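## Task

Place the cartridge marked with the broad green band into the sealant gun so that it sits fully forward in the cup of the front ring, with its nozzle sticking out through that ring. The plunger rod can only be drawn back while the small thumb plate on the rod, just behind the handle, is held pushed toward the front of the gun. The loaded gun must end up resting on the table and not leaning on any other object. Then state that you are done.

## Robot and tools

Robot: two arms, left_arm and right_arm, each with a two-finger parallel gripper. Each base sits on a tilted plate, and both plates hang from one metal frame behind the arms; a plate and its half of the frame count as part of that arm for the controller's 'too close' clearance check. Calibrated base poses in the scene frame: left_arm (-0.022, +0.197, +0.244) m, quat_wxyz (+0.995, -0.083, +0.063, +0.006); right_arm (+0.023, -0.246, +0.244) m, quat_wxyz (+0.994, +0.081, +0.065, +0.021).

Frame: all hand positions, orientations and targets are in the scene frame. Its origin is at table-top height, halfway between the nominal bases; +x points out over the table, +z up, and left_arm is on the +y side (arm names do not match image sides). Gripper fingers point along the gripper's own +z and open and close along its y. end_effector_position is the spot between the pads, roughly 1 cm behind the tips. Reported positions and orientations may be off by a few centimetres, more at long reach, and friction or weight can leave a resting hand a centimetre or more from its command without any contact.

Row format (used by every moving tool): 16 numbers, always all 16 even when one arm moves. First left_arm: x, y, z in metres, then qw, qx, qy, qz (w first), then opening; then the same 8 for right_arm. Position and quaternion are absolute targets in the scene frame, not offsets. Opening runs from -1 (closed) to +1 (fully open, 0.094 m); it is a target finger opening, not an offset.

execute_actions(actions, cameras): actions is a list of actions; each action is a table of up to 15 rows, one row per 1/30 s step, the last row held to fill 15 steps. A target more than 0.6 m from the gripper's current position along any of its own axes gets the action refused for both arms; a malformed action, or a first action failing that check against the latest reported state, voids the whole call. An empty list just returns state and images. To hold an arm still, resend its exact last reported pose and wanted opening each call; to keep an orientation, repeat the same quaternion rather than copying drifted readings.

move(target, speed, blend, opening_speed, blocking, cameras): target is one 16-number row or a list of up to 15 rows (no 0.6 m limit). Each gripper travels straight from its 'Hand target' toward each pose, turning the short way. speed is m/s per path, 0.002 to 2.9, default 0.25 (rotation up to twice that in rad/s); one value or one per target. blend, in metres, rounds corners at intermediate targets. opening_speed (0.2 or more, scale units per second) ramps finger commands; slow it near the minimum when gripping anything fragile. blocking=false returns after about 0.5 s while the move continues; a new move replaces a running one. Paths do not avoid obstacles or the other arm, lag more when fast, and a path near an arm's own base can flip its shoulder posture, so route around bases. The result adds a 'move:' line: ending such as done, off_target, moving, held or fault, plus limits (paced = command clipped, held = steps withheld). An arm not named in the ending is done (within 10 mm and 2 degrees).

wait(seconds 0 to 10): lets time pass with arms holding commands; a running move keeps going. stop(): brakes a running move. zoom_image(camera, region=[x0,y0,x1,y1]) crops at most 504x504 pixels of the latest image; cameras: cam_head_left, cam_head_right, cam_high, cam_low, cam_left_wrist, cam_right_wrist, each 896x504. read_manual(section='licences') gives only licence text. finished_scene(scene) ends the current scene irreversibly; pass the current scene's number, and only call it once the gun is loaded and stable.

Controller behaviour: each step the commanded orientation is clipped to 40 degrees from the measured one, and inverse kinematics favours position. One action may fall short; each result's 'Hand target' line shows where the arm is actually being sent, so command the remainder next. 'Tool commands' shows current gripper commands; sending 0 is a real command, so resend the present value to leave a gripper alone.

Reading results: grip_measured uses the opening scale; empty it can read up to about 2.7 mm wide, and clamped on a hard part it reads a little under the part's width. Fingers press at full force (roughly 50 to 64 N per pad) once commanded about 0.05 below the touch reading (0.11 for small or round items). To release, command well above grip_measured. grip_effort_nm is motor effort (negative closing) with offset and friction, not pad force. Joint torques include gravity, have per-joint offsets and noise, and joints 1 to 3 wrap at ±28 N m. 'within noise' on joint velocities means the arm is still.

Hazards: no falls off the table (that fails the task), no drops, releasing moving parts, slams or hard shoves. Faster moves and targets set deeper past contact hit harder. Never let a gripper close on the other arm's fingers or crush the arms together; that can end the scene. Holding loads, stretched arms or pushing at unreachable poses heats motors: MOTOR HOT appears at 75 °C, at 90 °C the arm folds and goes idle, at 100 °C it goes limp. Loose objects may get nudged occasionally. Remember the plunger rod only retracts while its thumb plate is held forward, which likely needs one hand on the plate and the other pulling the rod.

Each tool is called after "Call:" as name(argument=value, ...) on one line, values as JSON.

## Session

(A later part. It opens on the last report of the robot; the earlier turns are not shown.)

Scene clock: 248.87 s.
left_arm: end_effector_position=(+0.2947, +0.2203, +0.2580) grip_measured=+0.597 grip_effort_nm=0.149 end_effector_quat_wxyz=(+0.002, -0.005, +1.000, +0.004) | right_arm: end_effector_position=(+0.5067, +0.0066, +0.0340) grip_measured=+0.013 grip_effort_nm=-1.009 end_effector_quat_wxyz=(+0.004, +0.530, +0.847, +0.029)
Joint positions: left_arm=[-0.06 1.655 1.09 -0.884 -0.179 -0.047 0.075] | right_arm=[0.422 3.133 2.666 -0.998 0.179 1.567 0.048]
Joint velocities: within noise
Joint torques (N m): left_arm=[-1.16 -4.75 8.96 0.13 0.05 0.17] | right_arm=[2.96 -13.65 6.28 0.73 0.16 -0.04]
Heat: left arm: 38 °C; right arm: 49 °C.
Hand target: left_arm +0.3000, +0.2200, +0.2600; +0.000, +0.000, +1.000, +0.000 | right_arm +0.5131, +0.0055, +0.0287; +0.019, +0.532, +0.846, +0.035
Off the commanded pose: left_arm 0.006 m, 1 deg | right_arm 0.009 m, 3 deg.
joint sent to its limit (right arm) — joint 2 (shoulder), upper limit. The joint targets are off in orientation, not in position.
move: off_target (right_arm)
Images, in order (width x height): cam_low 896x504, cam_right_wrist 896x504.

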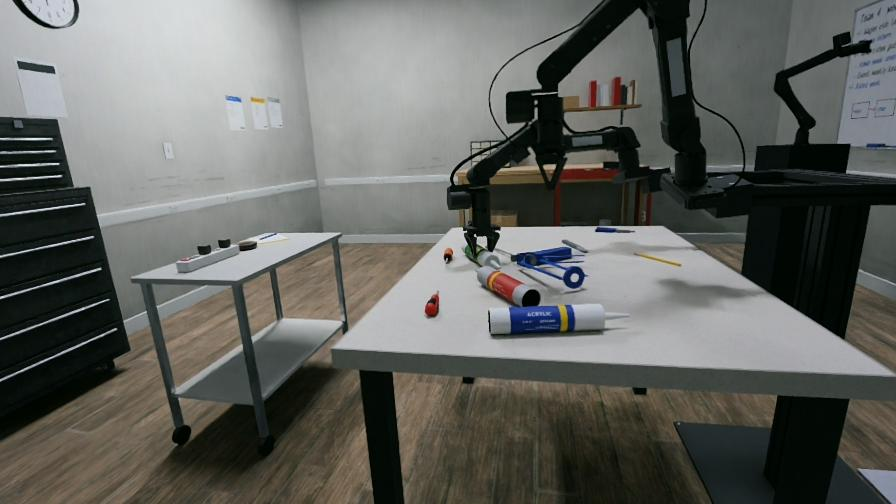

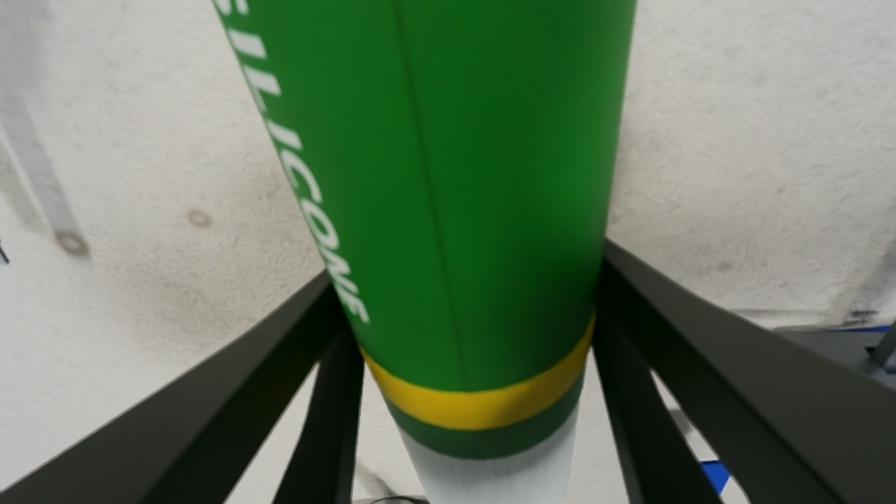

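Call:
move(target=[[0.30,0.22,0.26,0,0,1,0,0.6,0.51,0.006,0.02,0,0.532,0.8467,0,-0.05]], speed=0.06, cameras=["cam_right_wrist"])

Scene clock: 251.20 s.
left_arm: end_effector_position=(+0.2947, +0.2203, +0.2580) grip_measured=+0.597 grip_effort_nm=0.149 end_effector_quat_wxyz=(+0.002, -0.005, +1.000, +0.004) | right_arm: end_effector_position=(+0.5058, +0.0062, +0.0324) grip_measured=+0.013 grip_effort_nm=-1.009 end_effector_quat_wxyz=(+0.004, +0.530, +0.847, +0.028)
Joint positions: left_arm=[-0.06 1.655 1.09 -0.884 -0.179 -0.047 0.075] | right_arm=[0.422 3.133 2.659 -0.994 0.18 1.567 0.048]
Joint velocities: within noise
Joint torques (N m): left_arm=[-1.1 -4.77 8.73 0.11 0.09 0.12] | right_arm=[3.07 -13.65 4.26 0.92 0.15 -0.03]
Heat: left arm: 37 °C; right arm: 49 °C.
Hand target: left_arm +0.3000, +0.2200, +0.2600; +0.001, +0.000, +1.000, +0.000 | right_arm +0.5086, +0.0052, +0.0213; +0.017, +0.532, +0.846, +0.032
Off the commanded pose: left_arm 0.006 m, 1 deg | right_arm 0.013 m, 3 deg.
joint sent to its limit (right arm) — joint 2 (shoulder), upper limit. The joint targets are off in orientation, not in position.
move: off_target (right_arm)
Images, in order (width x height): cam_right_wrist 896x504.

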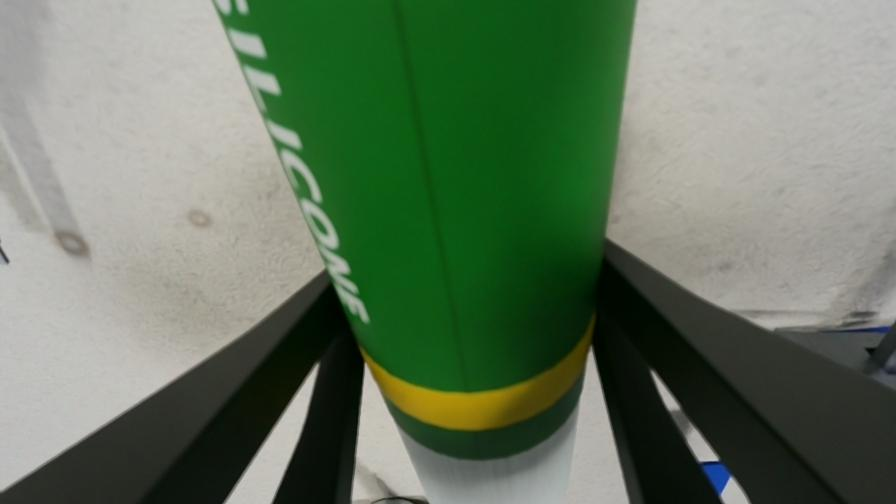

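Call:
move(target=[[0.30,0.22,0.26,0,0,1,0,0.6,0.506,0.006,0.026,0,0.532,0.8467,0,0.5],[0.30,0.22,0.26,0,0,1,0,0.6,0.50,-0.01,0.16,0,0.532,0.8467,0,0.5],[0.40,0.12,0.26,0,0.532,0.8467,0,0.6,0.35,-0.25,0.25,0,0.532,0.8467,0,0.5]], speed=[0.1,0.15,0.25], opening_speed=0.7, cameras=["cam_right_wrist","cam_high","cam_left_wrist"])

Scene clock: 258.97 s.
left_arm: end_effector_position=(+0.3983, +0.1273, +0.2604) grip_measured=+0.597 grip_effort_nm=0.139 end_effector_quat_wxyz=(+0.005, +0.519, +0.855, +0.001) | right_arm: end_effector_position=(+0.3512, -0.2479, +0.2430) grip_measured=+0.497 grip_effort_nm=0.159 end_effector_quat_wxyz=(-0.005, +0.530, +0.848, -0.006)
Joint positions: left_arm=[-0.273 2.091 1.668 -1.057 -0.191 0.838 0.075] | right_arm=[0.054 1.735 1.126 -0.856 0.174 1.206 0.07]
Joint velocities: within noise
Joint torques (N m): left_arm=[-3.79 -7.47 9.21 0.08 -0.05 0.15] | right_arm=[1.01 -10.35 5.16 0.1 -0.01 0]
Heat: left arm: 37 °C; right arm: 52 °C.
Hand target: left_arm +0.3998, +0.1201, +0.2601; +0.001, +0.532, +0.847, +0.000 | right_arm +0.3499, -0.2500, +0.2498; +0.000, +0.532, +0.847, +0.000
Off the commanded pose: left_arm 0.008 m, 2 deg | right_arm 0.007 m, 1 deg.
move: done
Images, in order (width x height): cam_high 896x504, cam_left_wrist 896x504, cam_right_wrist 896x504.

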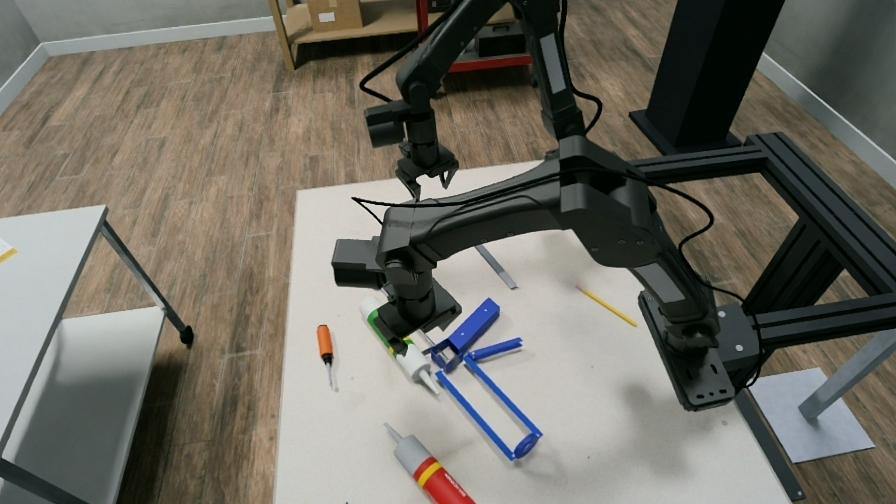

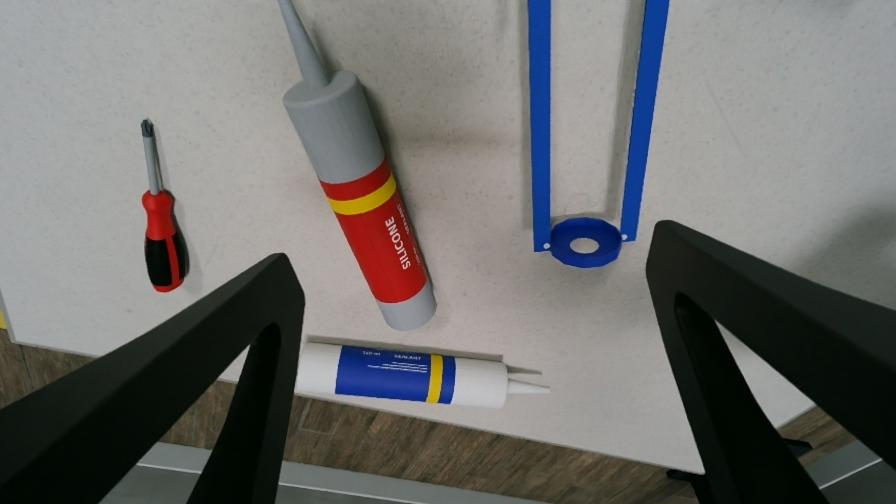

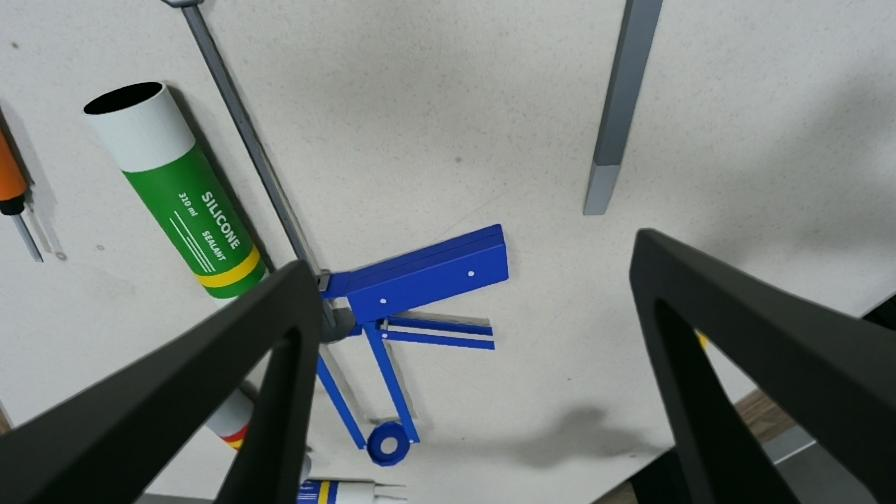

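Call:
move(target=[[0.41,0.05,0.29,0.342,0,0.94,0,0.9,0.33,-0.25,0.25,0,0.532,0.8467,0,0.5]], speed=0.25, cameras=["cam_right_wrist","cam_left_wrist"])

Scene clock: 264.47 s.
left_arm: end_effector_position=(+0.4062, +0.0540, +0.2726) grip_measured=+0.897 grip_effort_nm=0.144 end_effector_quat_wxyz=(+0.317, +0.011, +0.948, +0.011) | right_arm: end_effector_position=(+0.3263, -0.2499, +0.2425) grip_measured=+0.497 grip_effort_nm=0.159 end_effector_quat_wxyz=(-0.014, +0.528, +0.849, -0.012)
Joint positions: left_arm=[-0.543 1.838 1.042 -0.131 -0.492 -0.286 0.089] | right_arm=[0.054 1.67 1.038 -0.856 0.174 1.205 0.07]
Joint velocities: within noise
Joint torques (N m): left_arm=[-3.33 -9.84 5.61 1.36 -0.2 -0.12] | right_arm=[1.4 -9.91 5.09 0.26 -0.02 0.02]
Heat: left arm: 38 °C; right arm: 50 °C.
Hand target: left_arm +0.4098, +0.0501, +0.2897; +0.341, +0.000, +0.940, +0.000 | right_arm +0.3299, -0.2501, +0.2499; +0.000, +0.532, +0.847, +0.000
Off the commanded pose: left_arm 0.018 m, 4 deg | right_arm 0.008 m, 2 deg.
move: off_target (left_arm)
Images, in order (width x height): cam_left_wrist 896x504, cam_right_wrist 896x504.

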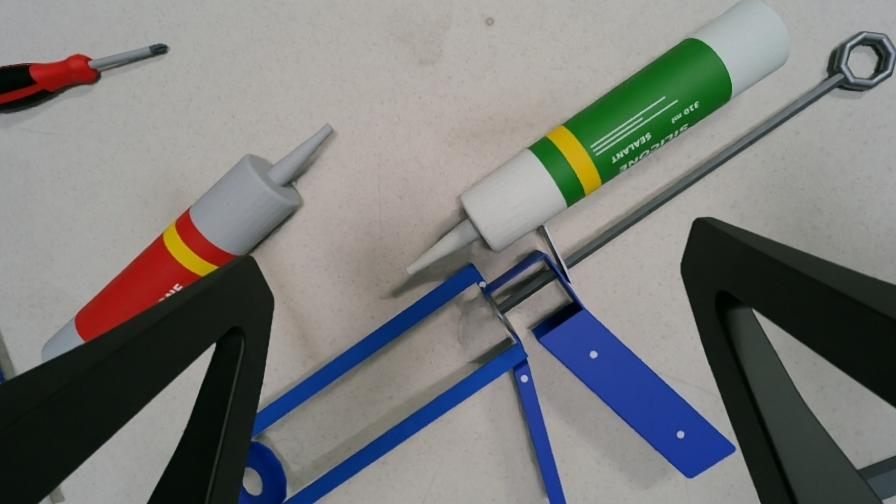

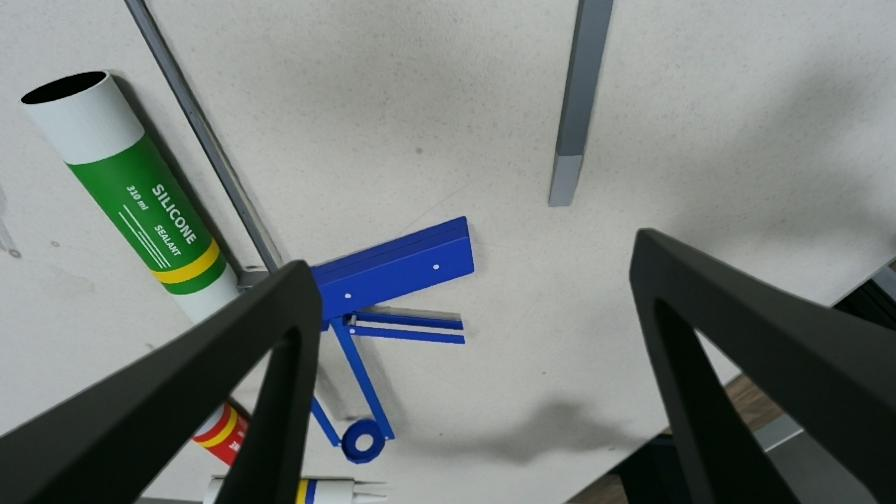

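Call:
move(target=[[0.4531,-0.0045,0.13,0,0.5188,0.8549,0,0.5,0.30,-0.28,0.25,0,0.532,0.8467,0,0.5]], speed=0.2, cameras=["cam_left_wrist"])

Scene clock: 285.13 s.
left_arm: end_effector_position=(+0.4548, -0.0047, +0.1381) grip_measured=+0.503 grip_effort_nm=-0.144 end_effector_quat_wxyz=(+0.011, +0.513, +0.858, +0.003) | right_arm: end_effector_position=(+0.2948, -0.2775, +0.2449) grip_measured=+0.497 grip_effort_nm=0.164 end_effector_quat_wxyz=(-0.016, +0.526, +0.850, -0.012)
Joint positions: left_arm=[-0.447 2.716 2.233 -1.022 -0.207 0.651 0.071] | right_arm=[-0.044 1.541 0.915 -0.85 0.162 1.103 0.07]
Joint velocities: within noise
Joint torques (N m): left_arm=[-2.88 -9.76 9.21 0.11 0.04 0.13] | right_arm=[0.24 -8.58 5.04 0.36 -0.02 0]
Heat: left arm: 38 °C; right arm: 49 °C.
Hand target: left_arm +0.4529, -0.0044, +0.1301; +0.001, +0.519, +0.855, +0.000 | right_arm +0.2999, -0.2800, +0.2501; +0.000, +0.532, +0.847, +0.000
Off the commanded pose: left_arm 0.008 m, 1 deg | right_arm 0.008 m, 2 deg.
move: done
Images, in order (width x height): cam_left_wrist 896x504.

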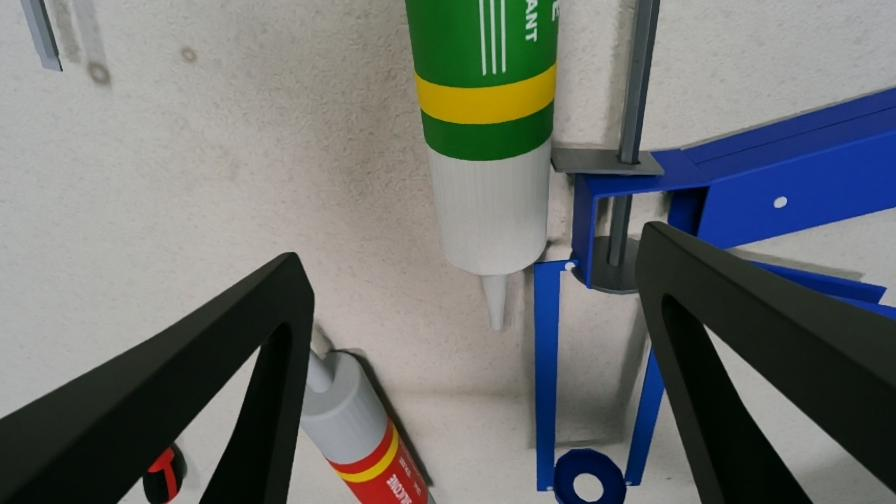

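Call:
move(target=[[0.4375,0.0025,0.075,0,0.5225,0.8526,0,0.5,0.30,-0.28,0.25,0,0.532,0.8467,0,0.5]], speed=0.15, cameras=["cam_left_wrist"])

Scene clock: 297.23 s.
left_arm: end_effector_position=(+0.4390, +0.0037, +0.0856) grip_measured=+0.503 grip_effort_nm=-0.144 end_effector_quat_wxyz=(+0.001, +0.518, +0.855, +0.002) | right_arm: end_effector_position=(+0.2950, -0.2775, +0.2449) grip_measured=+0.497 grip_effort_nm=0.164 end_effector_quat_wxyz=(-0.016, +0.526, +0.850, -0.011)
Joint positions: left_arm=[-0.424 2.753 2.092 -0.859 -0.207 0.682 0.071] | right_arm=[-0.044 1.541 0.915 -0.849 0.161 1.102 0.07]
Joint velocities: within noise
Joint torques (N m): left_arm=[-2.78 -10.39 5.75 0.46 0.04 0.17] | right_arm=[0.24 -8.53 5.04 0.34 -0.02 -0.01]
Heat: left arm: 41 °C; right arm: 48 °C.
Hand target: left_arm +0.4372, +0.0026, +0.0752; +0.000, +0.523, +0.853, +0.000 | right_arm +0.2999, -0.2800, +0.2500; +0.000, +0.532, +0.847, +0.000
Off the commanded pose: left_arm 0.011 m, 1 deg | right_arm 0.008 m, 2 deg.
move: off_target (left_arm)
Images, in order (width x height): cam_left_wrist 896x504.

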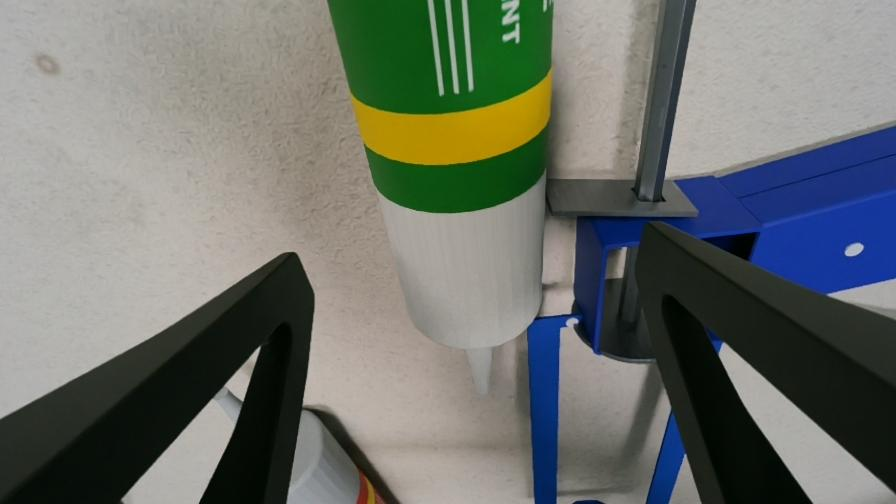

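Call:
move(target=[[0.449,-0.0195,0.07,0,0.5262,0.8504,0,0.5,0.30,-0.28,0.25,0,0.532,0.8467,0,0.5],[0.449,-0.0195,0.033,0,0.5262,0.8504,0,0.5,0.30,-0.28,0.25,0,0.532,0.8467,0,0.5]], speed=0.1, cameras=["cam_left_wrist","cam_right_wrist"])

Scene clock: 307.47 s.
left_arm: end_effector_position=(+0.4524, -0.0129, +0.0371) grip_measured=+0.503 grip_effort_nm=-0.139 end_effector_quat_wxyz=(+0.004, +0.518, +0.855, +0.003) | right_arm: end_effector_position=(+0.2952, -0.2774, +0.2449) grip_measured=+0.497 grip_effort_nm=0.159 end_effector_quat_wxyz=(-0.016, +0.526, +0.850, -0.011)
Joint positions: left_arm=[-0.424 2.978 2.352 -0.888 -0.207 0.682 0.071] | right_arm=[-0.044 1.541 0.915 -0.848 0.161 1.102 0.07]
Joint velocities: within noise
Joint torques (N m): left_arm=[-4.14 -10.62 8.65 0.12 0.02 0.08] | right_arm=[0.24 -8.61 5.11 0.31 -0.03 -0.02]
Heat: left arm: 40 °C; right arm: 48 °C.
Hand target: left_arm +0.4490, -0.0193, +0.0332; +0.001, +0.526, +0.850, +0.000 | right_arm +0.3000, -0.2800, +0.2500; +0.000, +0.532, +0.847, +0.000
Off the commanded pose: left_arm 0.008 m, 1 deg | right_arm 0.007 m, 2 deg.
move: done
Images, in order (width x height): cam_left_wrist 896x504, cam_right_wrist 896x504.

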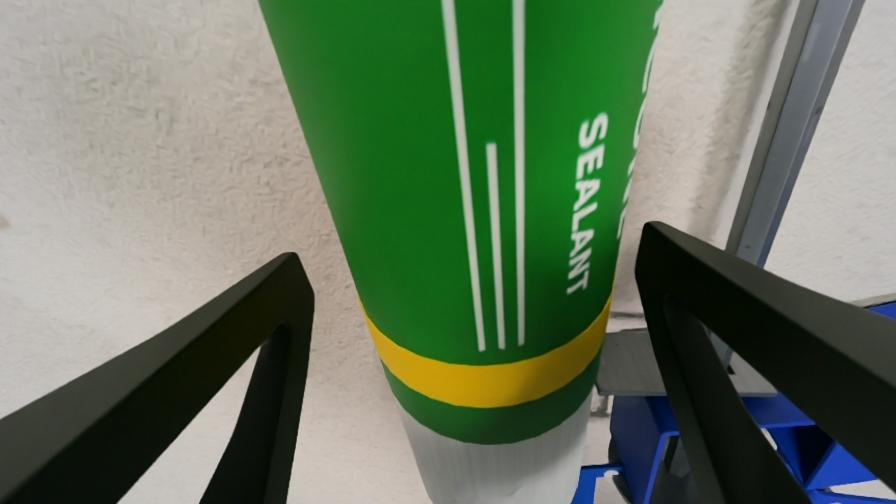

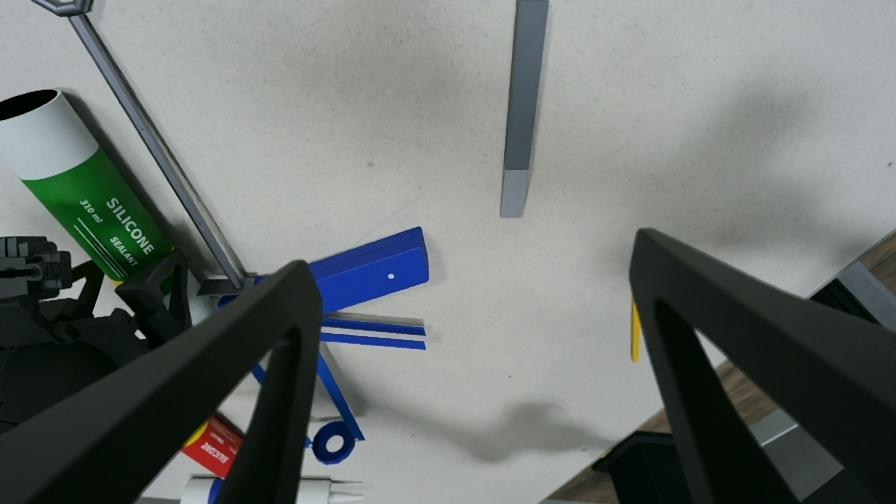

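Call:
move(target=[[0.447,-0.0175,0.033,0,0.5262,0.8504,0,-0.05,0.30,-0.28,0.25,0,0.532,0.8467,0,0.5]], speed=0.1, opening_speed=0.7, cameras=["cam_left_wrist"])

Scene clock: 310.53 s.
left_arm: end_effector_position=(+0.4524, -0.0129, +0.0371) grip_measured=+0.024 grip_effort_nm=-1.013 end_effector_quat_wxyz=(+0.004, +0.518, +0.855, +0.003) | right_arm: end_effector_position=(+0.2952, -0.2774, +0.2449) grip_measured=+0.497 grip_effort_nm=0.159 end_effector_quat_wxyz=(-0.016, +0.526, +0.850, -0.011)
Joint positions: left_arm=[-0.424 2.978 2.352 -0.888 -0.207 0.682 0.048] | right_arm=[-0.044 1.541 0.915 -0.848 0.161 1.102 0.07]
Joint velocities: within noise
Joint torques (N m): left_arm=[-4.1 -11.69 5.85 0.26 0.03 0.11] | right_arm=[0.24 -8.58 5 0.32 -0.04 0]
Heat: left arm: 40 °C; right arm: 48 °C.
Hand target: left_arm +0.4471, -0.0174, +0.0331; +0.000, +0.526, +0.850, +0.000 | right_arm +0.3000, -0.2800, +0.2500; +0.000, +0.532, +0.847, +0.000
Off the commanded pose: left_arm 0.008 m, 1 deg | right_arm 0.007 m, 2 deg.
move: done
Images, in order (width x height): cam_left_wrist 896x504.

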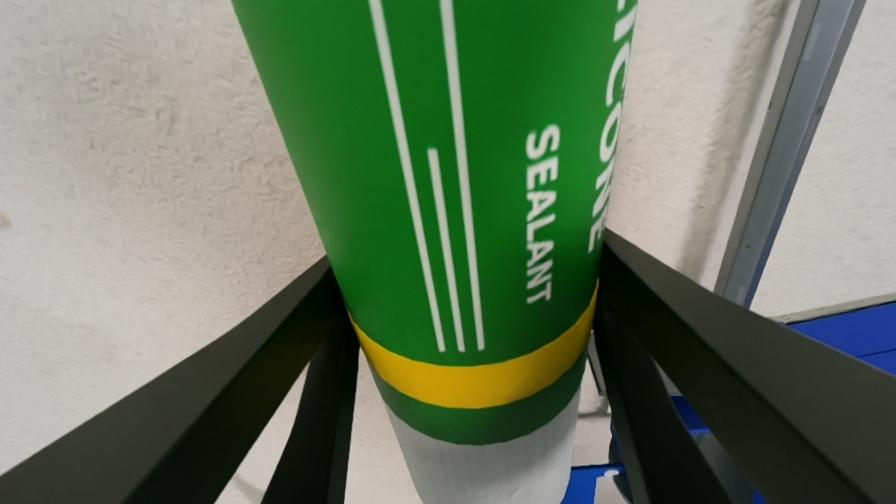

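Call:
move(target=[[0.447,-0.0175,0.14,0,0.5262,0.8504,0,-0.05,0.30,-0.28,0.25,0,0.532,0.8467,0,0.5],[0.335,0.072,0.16,0.0755,0.4981,0.8627,-0.0436,-0.05,0.25,-0.28,0.25,0,0.532,0.8467,0,0.5]], speed=0.15, blend=[0.02,0], cameras=["cam_left_wrist","cam_head_left","cam_high"])

Scene clock: 318.83 s.
left_arm: end_effector_position=(+0.3139, +0.0799, +0.1372) grip_measured=+0.023 grip_effort_nm=-1.033 end_effector_quat_wxyz=(+0.025, +0.500, +0.865, -0.040) | right_arm: end_effector_position=(+0.2480, -0.2782, +0.2472) grip_measured=+0.497 grip_effort_nm=0.164 end_effector_quat_wxyz=(-0.009, +0.528, +0.849, -0.007)
Joint positions: left_arm=[-0.352 2.126 1.102 -0.449 -0.111 0.72 0.048] | right_arm=[-0.049 1.343 0.727 -0.842 0.161 1.098 0.07]
Joint velocities: within noise
Joint torques (N m): left_arm=[-2.17 -12.89 4.51 0.58 0.28 0.2] | right_arm=[-0.08 -6.23 5.14 0.26 -0.04 -0.01]
Heat: left arm: 42 °C; right arm: 48 °C.
Hand target: left_arm +0.3345, +0.0724, +0.1601; +0.075, +0.499, +0.862, -0.043 | right_arm +0.2500, -0.2800, +0.2500; +0.000, +0.532, +0.847, +0.000
Off the commanded pose: left_arm 0.032 m, 6 deg | right_arm 0.004 m, 1 deg.
move: off_target (left_arm)
Images, in order (width x height): cam_head_left 896x504, cam_high 896x504, cam_left_wrist 896x504.

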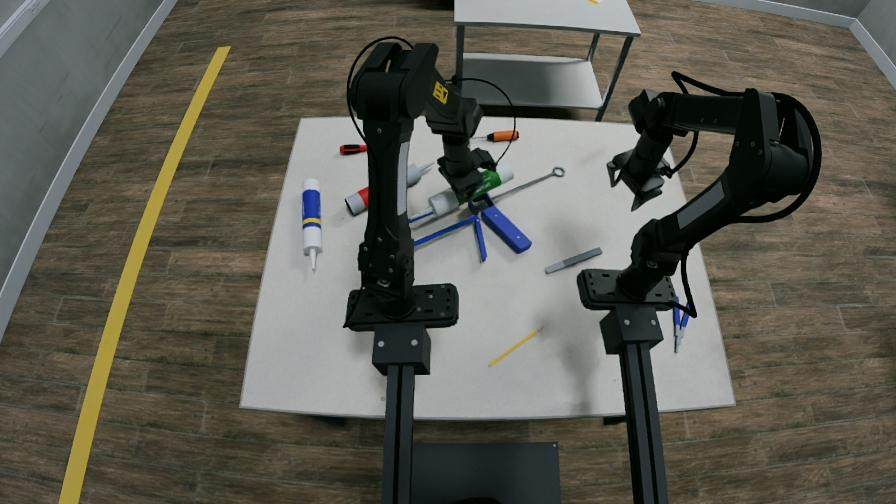

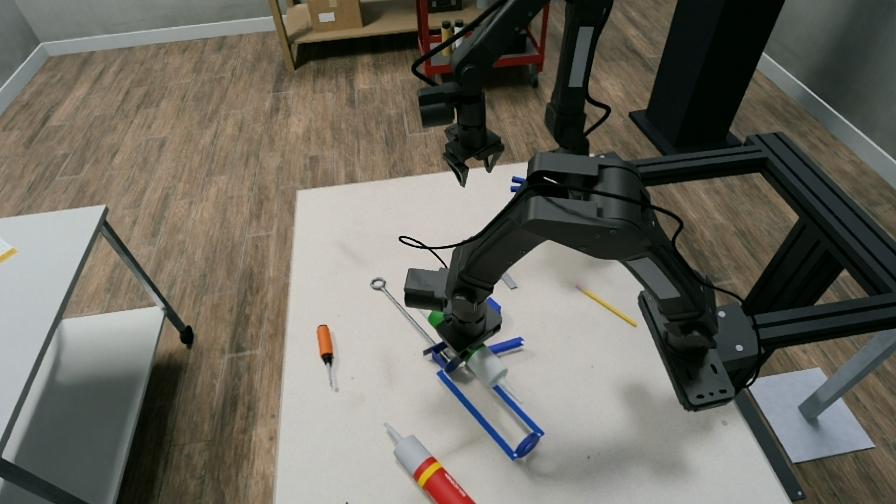

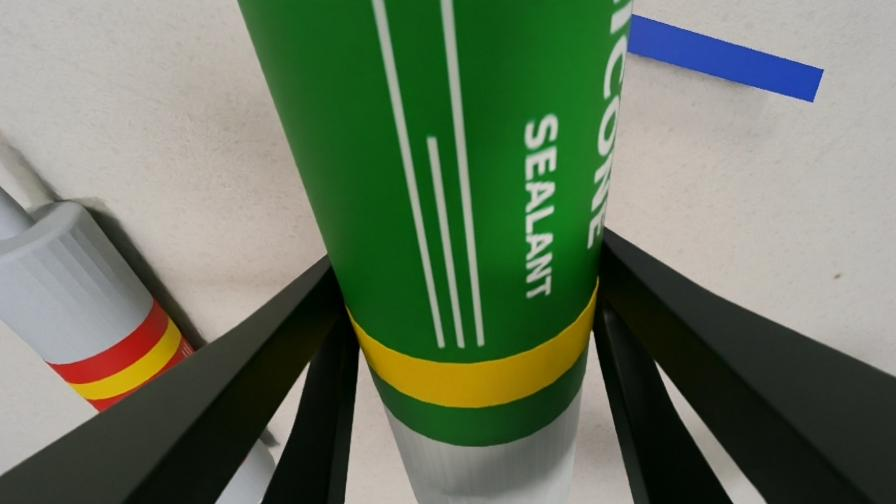

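Call:
move(target=[[0.40,0.03,0.15,0,0.5,0.866,0,-0.05,0.25,-0.28,0.25,0,0.532,0.8467,0,0.5],[0.475,-0.006,0.14,0,0.5,0.866,0,-0.05,0.25,-0.28,0.25,0,0.532,0.8467,0,0.5],[0.475,-0.006,0.04,0,0.5,0.866,0,-0.05,0.25,-0.28,0.25,0,0.532,0.8467,0,0.5],[0.475,-0.006,0.028,0,0.5,0.866,0,-0.05,0.25,-0.28,0.25,0,0.532,0.8467,0,0.5]], speed=[0.2,0.2,0.12,0.05], blend=[0.02,0.02,0.0,0], cameras=["cam_left_wrist","cam_high"])

Scene clock: 328.60 s.
left_arm: end_effector_position=(+0.4687, -0.0031, +0.0375) grip_measured=+0.023 grip_effort_nm=-1.033 end_effector_quat_wxyz=(-0.007, +0.500, +0.866, +0.001) | right_arm: end_effector_position=(+0.2480, -0.2782, +0.2472) grip_measured=+0.497 grip_effort_nm=0.154 end_effector_quat_wxyz=(-0.009, +0.527, +0.850, -0.007)
Joint positions: left_arm=[-0.396 3.115 2.658 -1.072 -0.205 0.666 0.048] | right_arm=[-0.049 1.343 0.727 -0.842 0.16 1.097 0.07]
Joint velocities: within noise
Joint torques (N m): left_arm=[-2.89 -10.67 8.03 0.51 0.06 0.13] | right_arm=[-0.09 -6.27 5.19 0.24 -0.02 -0.01]
Heat: left arm: 44 °C; right arm: 46 °C.
Hand target: left_arm +0.4743, -0.0055, +0.0286; +0.007, +0.500, +0.866, +0.001 | right_arm +0.2500, -0.2800, +0.2500; +0.000, +0.532, +0.847, +0.000
Off the commanded pose: left_arm 0.012 m, 1 deg | right_arm 0.004 m, 1 deg.
joint sent to its limit (left arm) — joint 2 (shoulder), upper limit. The joint targets still meet the commanded pose.
move: off_target (left_arm)
Images, in order (width x height): cam_high 896x504, cam_left_wrist 896x504.

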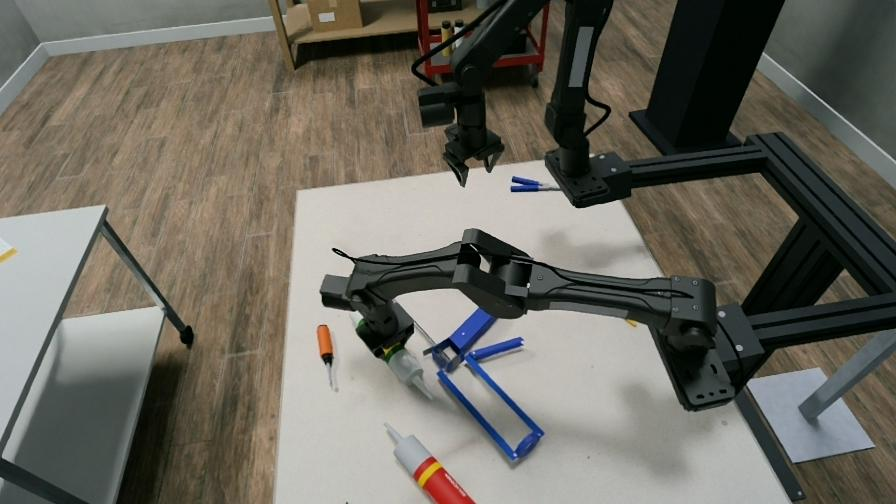

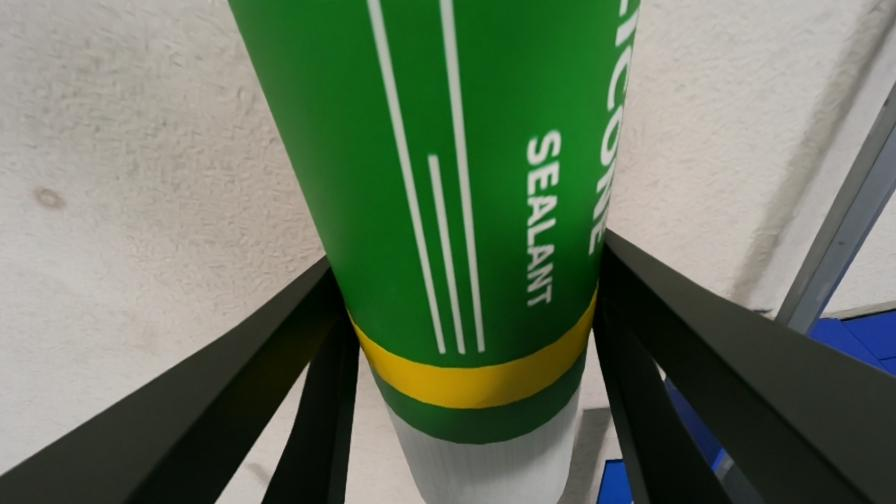

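Call:
move(target=[[0.475,-0.006,0.034,0,0.5,0.866,0,0.4,0.25,-0.28,0.25,0,0.532,0.8467,0,0.5],[0.450,0.0373,0.036,0,0.5,0.866,0,0.4,0.25,-0.28,0.25,0,0.532,0.8467,0,0.5]], speed=[0.1,0.08], opening_speed=1, cameras=["cam_left_wrist"])

Scene clock: 335.17 s.
left_arm: end_effector_position=(+0.4301, +0.0337, +0.0165) grip_measured=+0.398 grip_effort_nm=0.125 end_effector_quat_wxyz=(-0.029, +0.502, +0.865, -0.007) | right_arm: end_effector_position=(+0.2480, -0.2782, +0.2472) grip_measured=+0.497 grip_effort_nm=0.159 end_effector_quat_wxyz=(-0.009, +0.527, +0.850, -0.007)
Joint positions: left_arm=[-0.344 2.903 2.128 -0.792 -0.195 0.713 0.066] | right_arm=[-0.049 1.343 0.727 -0.842 0.16 1.097 0.07]
Joint velocities: within noise
Joint torques (N m): left_arm=[-2.11 -15.77 4.12 0.37 -0.04 0.24] | right_arm=[-0.01 -6.3 5.15 0.25 -0.02 -0.01]
Heat: left arm: 46 °C; right arm: 45 °C.
Hand target: left_arm +0.4496, +0.0375, +0.0359; -0.001, +0.500, +0.866, +0.000 | right_arm +0.2500, -0.2800, +0.2500; +0.000, +0.532, +0.847, +0.000
Off the commanded pose: left_arm 0.028 m, 3 deg | right_arm 0.004 m, 1 deg.
move: off_target (left_arm)
Images, in order (width x height): cam_left_wrist 896x504.

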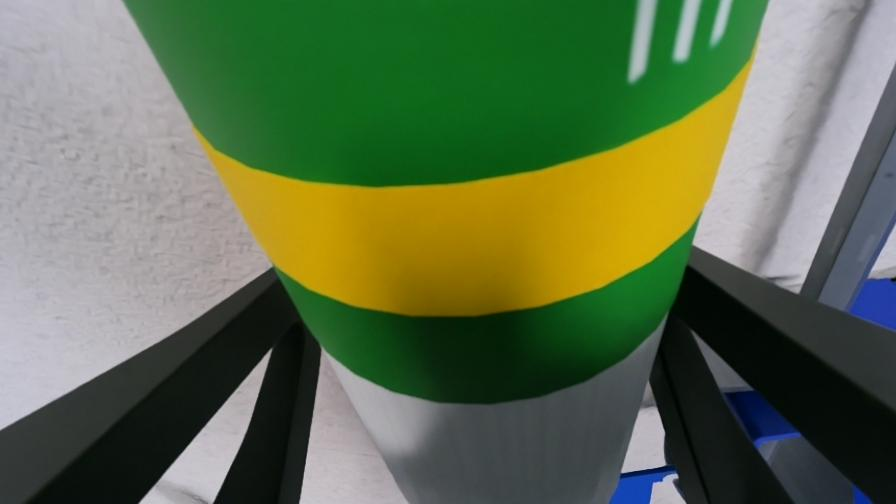

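Call:
move(target=[[0.453,0.040,0.050,0,0.5,0.866,0,0.4,0.25,-0.28,0.25,0,0.532,0.8467,0,0.5]], speed=[0.1], cameras=["cam_left_wrist"])

Scene clock: 338.53 s.
left_arm: end_effector_position=(+0.4328, +0.0378, +0.0200) grip_measured=+0.398 grip_effort_nm=0.120 end_effector_quat_wxyz=(-0.027, +0.501, +0.865, -0.007) | right_arm: end_effector_position=(+0.2480, -0.2782, +0.2472) grip_measured=+0.497 grip_effort_nm=0.159 end_effector_quat_wxyz=(-0.009, +0.527, +0.850, -0.007)
Joint positions: left_arm=[-0.336 2.89 2.12 -0.792 -0.195 0.72 0.066] | right_arm=[-0.049 1.343 0.727 -0.842 0.16 1.097 0.07]
Joint velocities: within noise
Joint torques (N m): left_arm=[-2.69 -17.18 4.33 0.1 -0.06 0.14] | right_arm=[-0.06 -6.27 5.24 0.24 -0.02 -0.02]
Heat: left arm: 48 °C; right arm: 44 °C.
Hand target: left_arm +0.4525, +0.0400, +0.0491; -0.001, +0.500, +0.866, +0.000 | right_arm +0.2500, -0.2800, +0.2500; +0.000, +0.532, +0.847, +0.000
Off the commanded pose: left_arm 0.036 m, 3 deg | right_arm 0.004 m, 1 deg.
move: off_target (left_arm)
Images, in order (width x height): cam_left_wrist 896x504.

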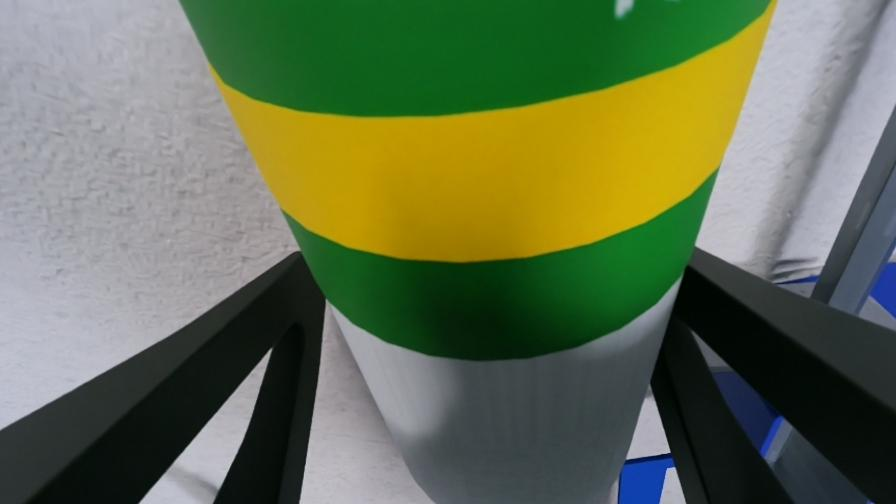

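Call:
move(target=[[0.458,0.046,0.075,0,0.5,0.866,0,0.4,0.25,-0.28,0.25,0,0.532,0.8467,0,0.5]], speed=[0.1], cameras=["cam_left_wrist"])

Scene clock: 341.07 s.
left_arm: end_effector_position=(+0.4442, +0.0397, +0.0469) grip_measured=+0.398 grip_effort_nm=0.120 end_effector_quat_wxyz=(-0.017, +0.501, +0.865, -0.005) | right_arm: end_effector_position=(+0.2480, -0.2782, +0.2472) grip_measured=+0.497 grip_effort_nm=0.159 end_effector_quat_wxyz=(-0.009, +0.527, +0.850, -0.007)
Joint positions: left_arm=[-0.336 2.831 2.12 -0.828 -0.195 0.725 0.066] | right_arm=[-0.049 1.343 0.727 -0.842 0.16 1.097 0.07]
Joint velocities: within noise
Joint torques (N m): left_arm=[-2.25 -16.91 4.88 -0.05 -0.02 0.19] | right_arm=[-0.08 -6.28 5.24 0.25 -0.03 -0.02]
Heat: left arm: 50 °C; right arm: 44 °C.
Hand target: left_arm +0.4577, +0.0459, +0.0738; +0.000, +0.500, +0.866, +0.000 | right_arm +0.2500, -0.2800, +0.2500; +0.000, +0.532, +0.847, +0.000
Off the commanded pose: left_arm 0.032 m, 2 deg | right_arm 0.004 m, 1 deg.
move: off_target (left_arm)
Images, in order (width x height): cam_left_wrist 896x504.

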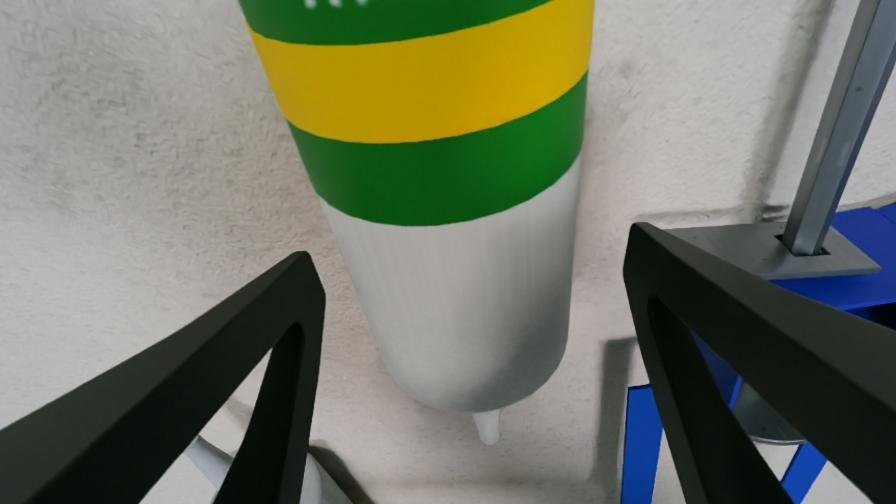

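Call:
move(target=[[0.457,0.045,0.062,0,0.5,0.866,0,0.4,0.25,-0.28,0.25,0,0.532,0.8467,0,0.5],[0.457,0.045,0.060,0,0.5,0.866,0,-0.05,0.25,-0.28,0.25,0,0.532,0.8467,0,0.5]], speed=[0.1,0.1], opening_speed=0.7, cameras=["cam_left_wrist"])

Scene clock: 348.20 s.
left_arm: end_effector_position=(+0.4448, +0.0432, +0.0462) grip_measured=-0.047 grip_effort_nm=-0.974 end_effector_quat_wxyz=(-0.018, +0.500, +0.866, -0.004) | right_arm: end_effector_position=(+0.2480, -0.2782, +0.2472) grip_measured=+0.497 grip_effort_nm=0.164 end_effector_quat_wxyz=(-0.009, +0.527, +0.850, -0.007)
Joint positions: left_arm=[-0.329 2.831 2.12 -0.829 -0.196 0.729 0.045] | right_arm=[-0.049 1.343 0.727 -0.842 0.16 1.097 0.07]
Joint velocities: within noise
Joint torques (N m): left_arm=[-2.51 -14.22 5.56 0.24 -0.01 0.18] | right_arm=[-0.05 -6.26 5.19 0.27 -0.02 -0.01]
Heat: left arm: 49 °C; right arm: 43 °C.
Hand target: left_arm +0.4569, +0.0452, +0.0599; +0.000, +0.500, +0.866, +0.000 | right_arm +0.2500, -0.2800, +0.2500; +0.000, +0.532, +0.847, +0.000
Off the commanded pose: left_arm 0.019 m, 2 deg | right_arm 0.004 m, 1 deg.
move: off_target (left_arm); target 2's new opening was sent with left_arm's hand 0.019 m and 2 deg from that target
Images, in order (width x height): cam_left_wrist 896x504.

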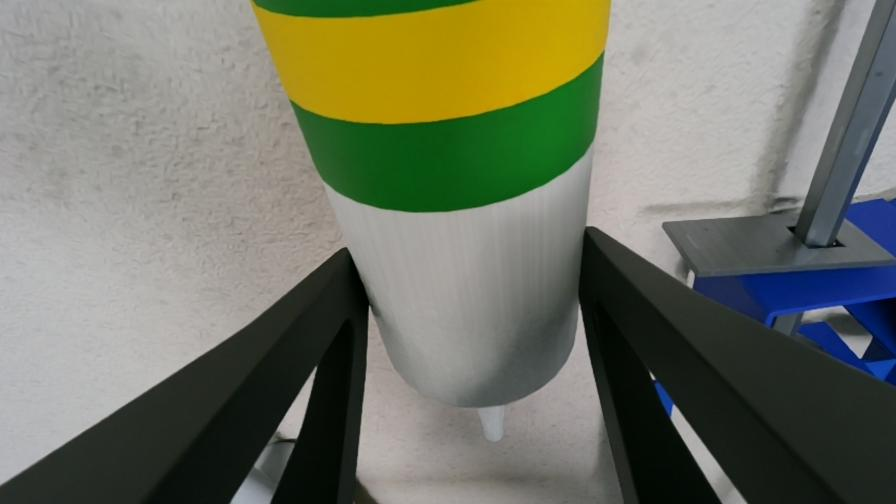

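Call:
move(target=[[0.457,0.045,0.050,0,0.5,0.866,0,0.3,0.25,-0.28,0.25,0,0.532,0.8467,0,0.5]], speed=[0.1], cameras=["cam_left_wrist"])

Scene clock: 352.33 s.
left_arm: end_effector_position=(+0.4459, +0.0448, +0.0458) grip_measured=+0.297 grip_effort_nm=0.144 end_effector_quat_wxyz=(-0.017, +0.500, +0.866, -0.004) | right_arm: end_effector_position=(+0.2480, -0.2782, +0.2472) grip_measured=+0.497 grip_effort_nm=0.159 end_effector_quat_wxyz=(-0.009, +0.527, +0.850, -0.007)
Joint positions: left_arm=[-0.326 2.831 2.12 -0.826 -0.196 0.732 0.061] | right_arm=[-0.049 1.343 0.727 -0.842 0.16 1.097 0.07]
Joint velocities: within noise
Joint torques (N m): left_arm=[-2.54 -12.4 6.27 0.37 -0.02 0.18] | right_arm=[-0.05 -6.19 5.16 0.26 -0.02 0.01]
Heat: left arm: 48 °C; right arm: 43 °C.
Hand target: left_arm +0.4568, +0.0451, +0.0502; +0.000, +0.500, +0.866, +0.000 | right_arm +0.2500, -0.2800, +0.2500; +0.000, +0.532, +0.847, +0.000
Off the commanded pose: left_arm 0.012 m, 2 deg | right_arm 0.004 m, 1 deg.
move: off_target (left_arm)
Images, in order (width x height): cam_left_wrist 896x504.

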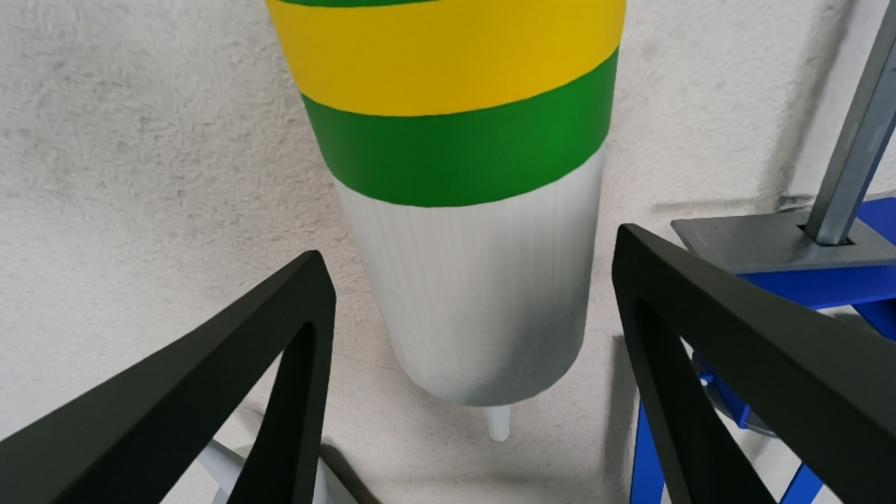

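Call:
move(target=[[0.455,0.045,0.036,0,0.5,0.866,0,0.3,0.25,-0.28,0.25,0,0.532,0.8467,0,0.5]], speed=[0.1], cameras=["cam_left_wrist"])

Scene clock: 355.30 s.
left_arm: end_effector_position=(+0.4535, +0.0446, +0.0452) grip_measured=+0.297 grip_effort_nm=0.144 end_effector_quat_wxyz=(-0.003, +0.498, +0.867, -0.001) | right_arm: end_effector_position=(+0.2480, -0.2782, +0.2472) grip_measured=+0.497 grip_effort_nm=0.159 end_effector_quat_wxyz=(-0.009, +0.527, +0.850, -0.007)
Joint positions: left_arm=[-0.321 2.831 2.12 -0.796 -0.196 0.737 0.061] | right_arm=[-0.049 1.343 0.727 -0.842 0.16 1.097 0.07]
Joint velocities: within noise
Joint torques (N m): left_arm=[-2.61 -10.32 6.43 0.39 -0.01 0.16] | right_arm=[-0.05 -6.27 5.2 0.25 -0.01 -0.02]
Heat: left arm: 47 °C; right arm: 43 °C.
Hand target: left_arm +0.4548, +0.0452, +0.0361; +0.000, +0.500, +0.866, +0.000 | right_arm +0.2500, -0.2800, +0.2500; +0.000, +0.532, +0.847, +0.000
Off the commanded pose: left_arm 0.009 m, 0 deg | right_arm 0.004 m, 1 deg.
move: done
Images, in order (width x height): cam_left_wrist 896x504.

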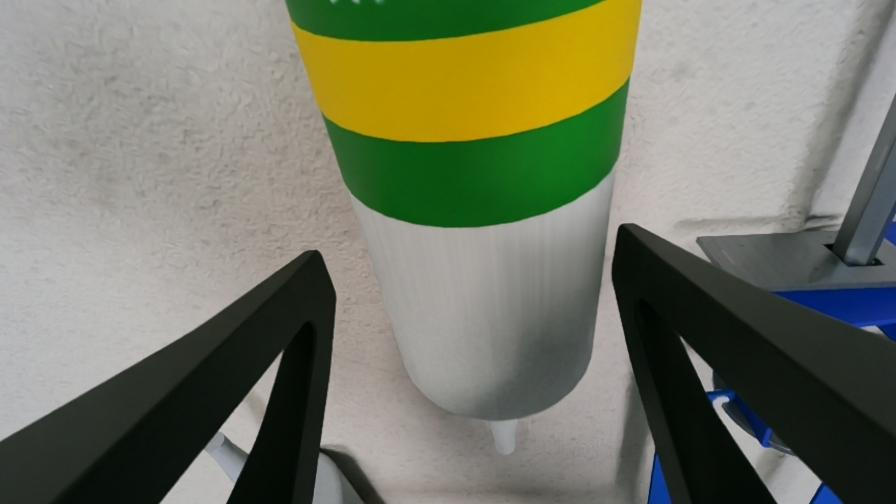

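Call:
move(target=[[0.448,0.043,0.024,0,0.5,0.866,0,0.3,0.25,-0.28,0.25,0,0.532,0.8467,0,0.5]], speed=[0.1], cameras=["cam_left_wrist"])

Scene clock: 358.43 s.
left_arm: end_effector_position=(+0.4555, +0.0429, +0.0402) grip_measured=+0.297 grip_effort_nm=0.144 end_effector_quat_wxyz=(+0.008, +0.496, +0.869, +0.002) | right_arm: end_effector_position=(+0.2480, -0.2782, +0.2472) grip_measured=+0.497 grip_effort_nm=0.164 end_effector_quat_wxyz=(-0.009, +0.527, +0.850, -0.007)
Joint positions: left_arm=[-0.321 2.831 2.096 -0.749 -0.196 0.737 0.061] | right_arm=[-0.049 1.343 0.727 -0.842 0.16 1.097 0.07]
Joint velocities: within noise
Joint torques (N m): left_arm=[-2.92 -9.59 4.82 0.46 -0.02 0.12] | right_arm=[-0.03 -6.28 5.19 0.27 -0.04 -0.01]
Heat: left arm: 46 °C; right arm: 43 °C.
Hand target: left_arm +0.4475, +0.0433, +0.0245; +0.000, +0.500, +0.866, +0.000 | right_arm +0.2500, -0.2800, +0.2500; +0.000, +0.532, +0.847, +0.000
Off the commanded pose: left_arm 0.018 m, 1 deg | right_arm 0.004 m, 1 deg.
move: off_target (left_arm)
Images, in order (width x height): cam_left_wrist 896x504.

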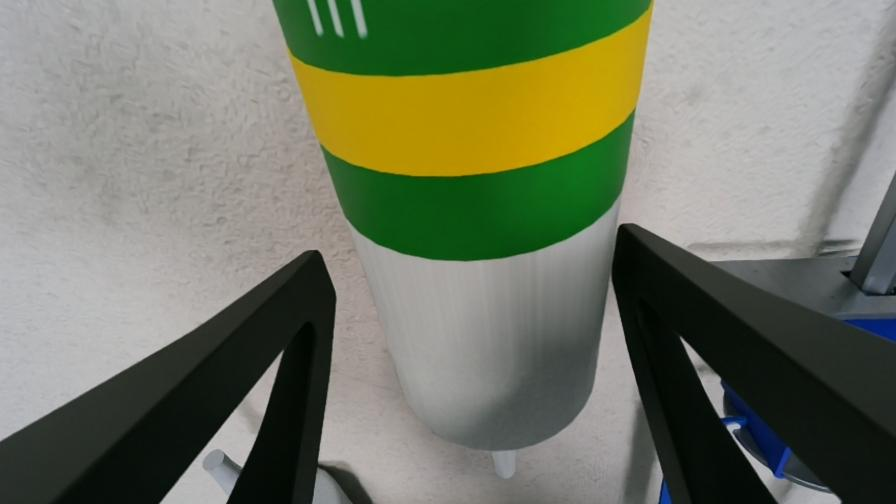

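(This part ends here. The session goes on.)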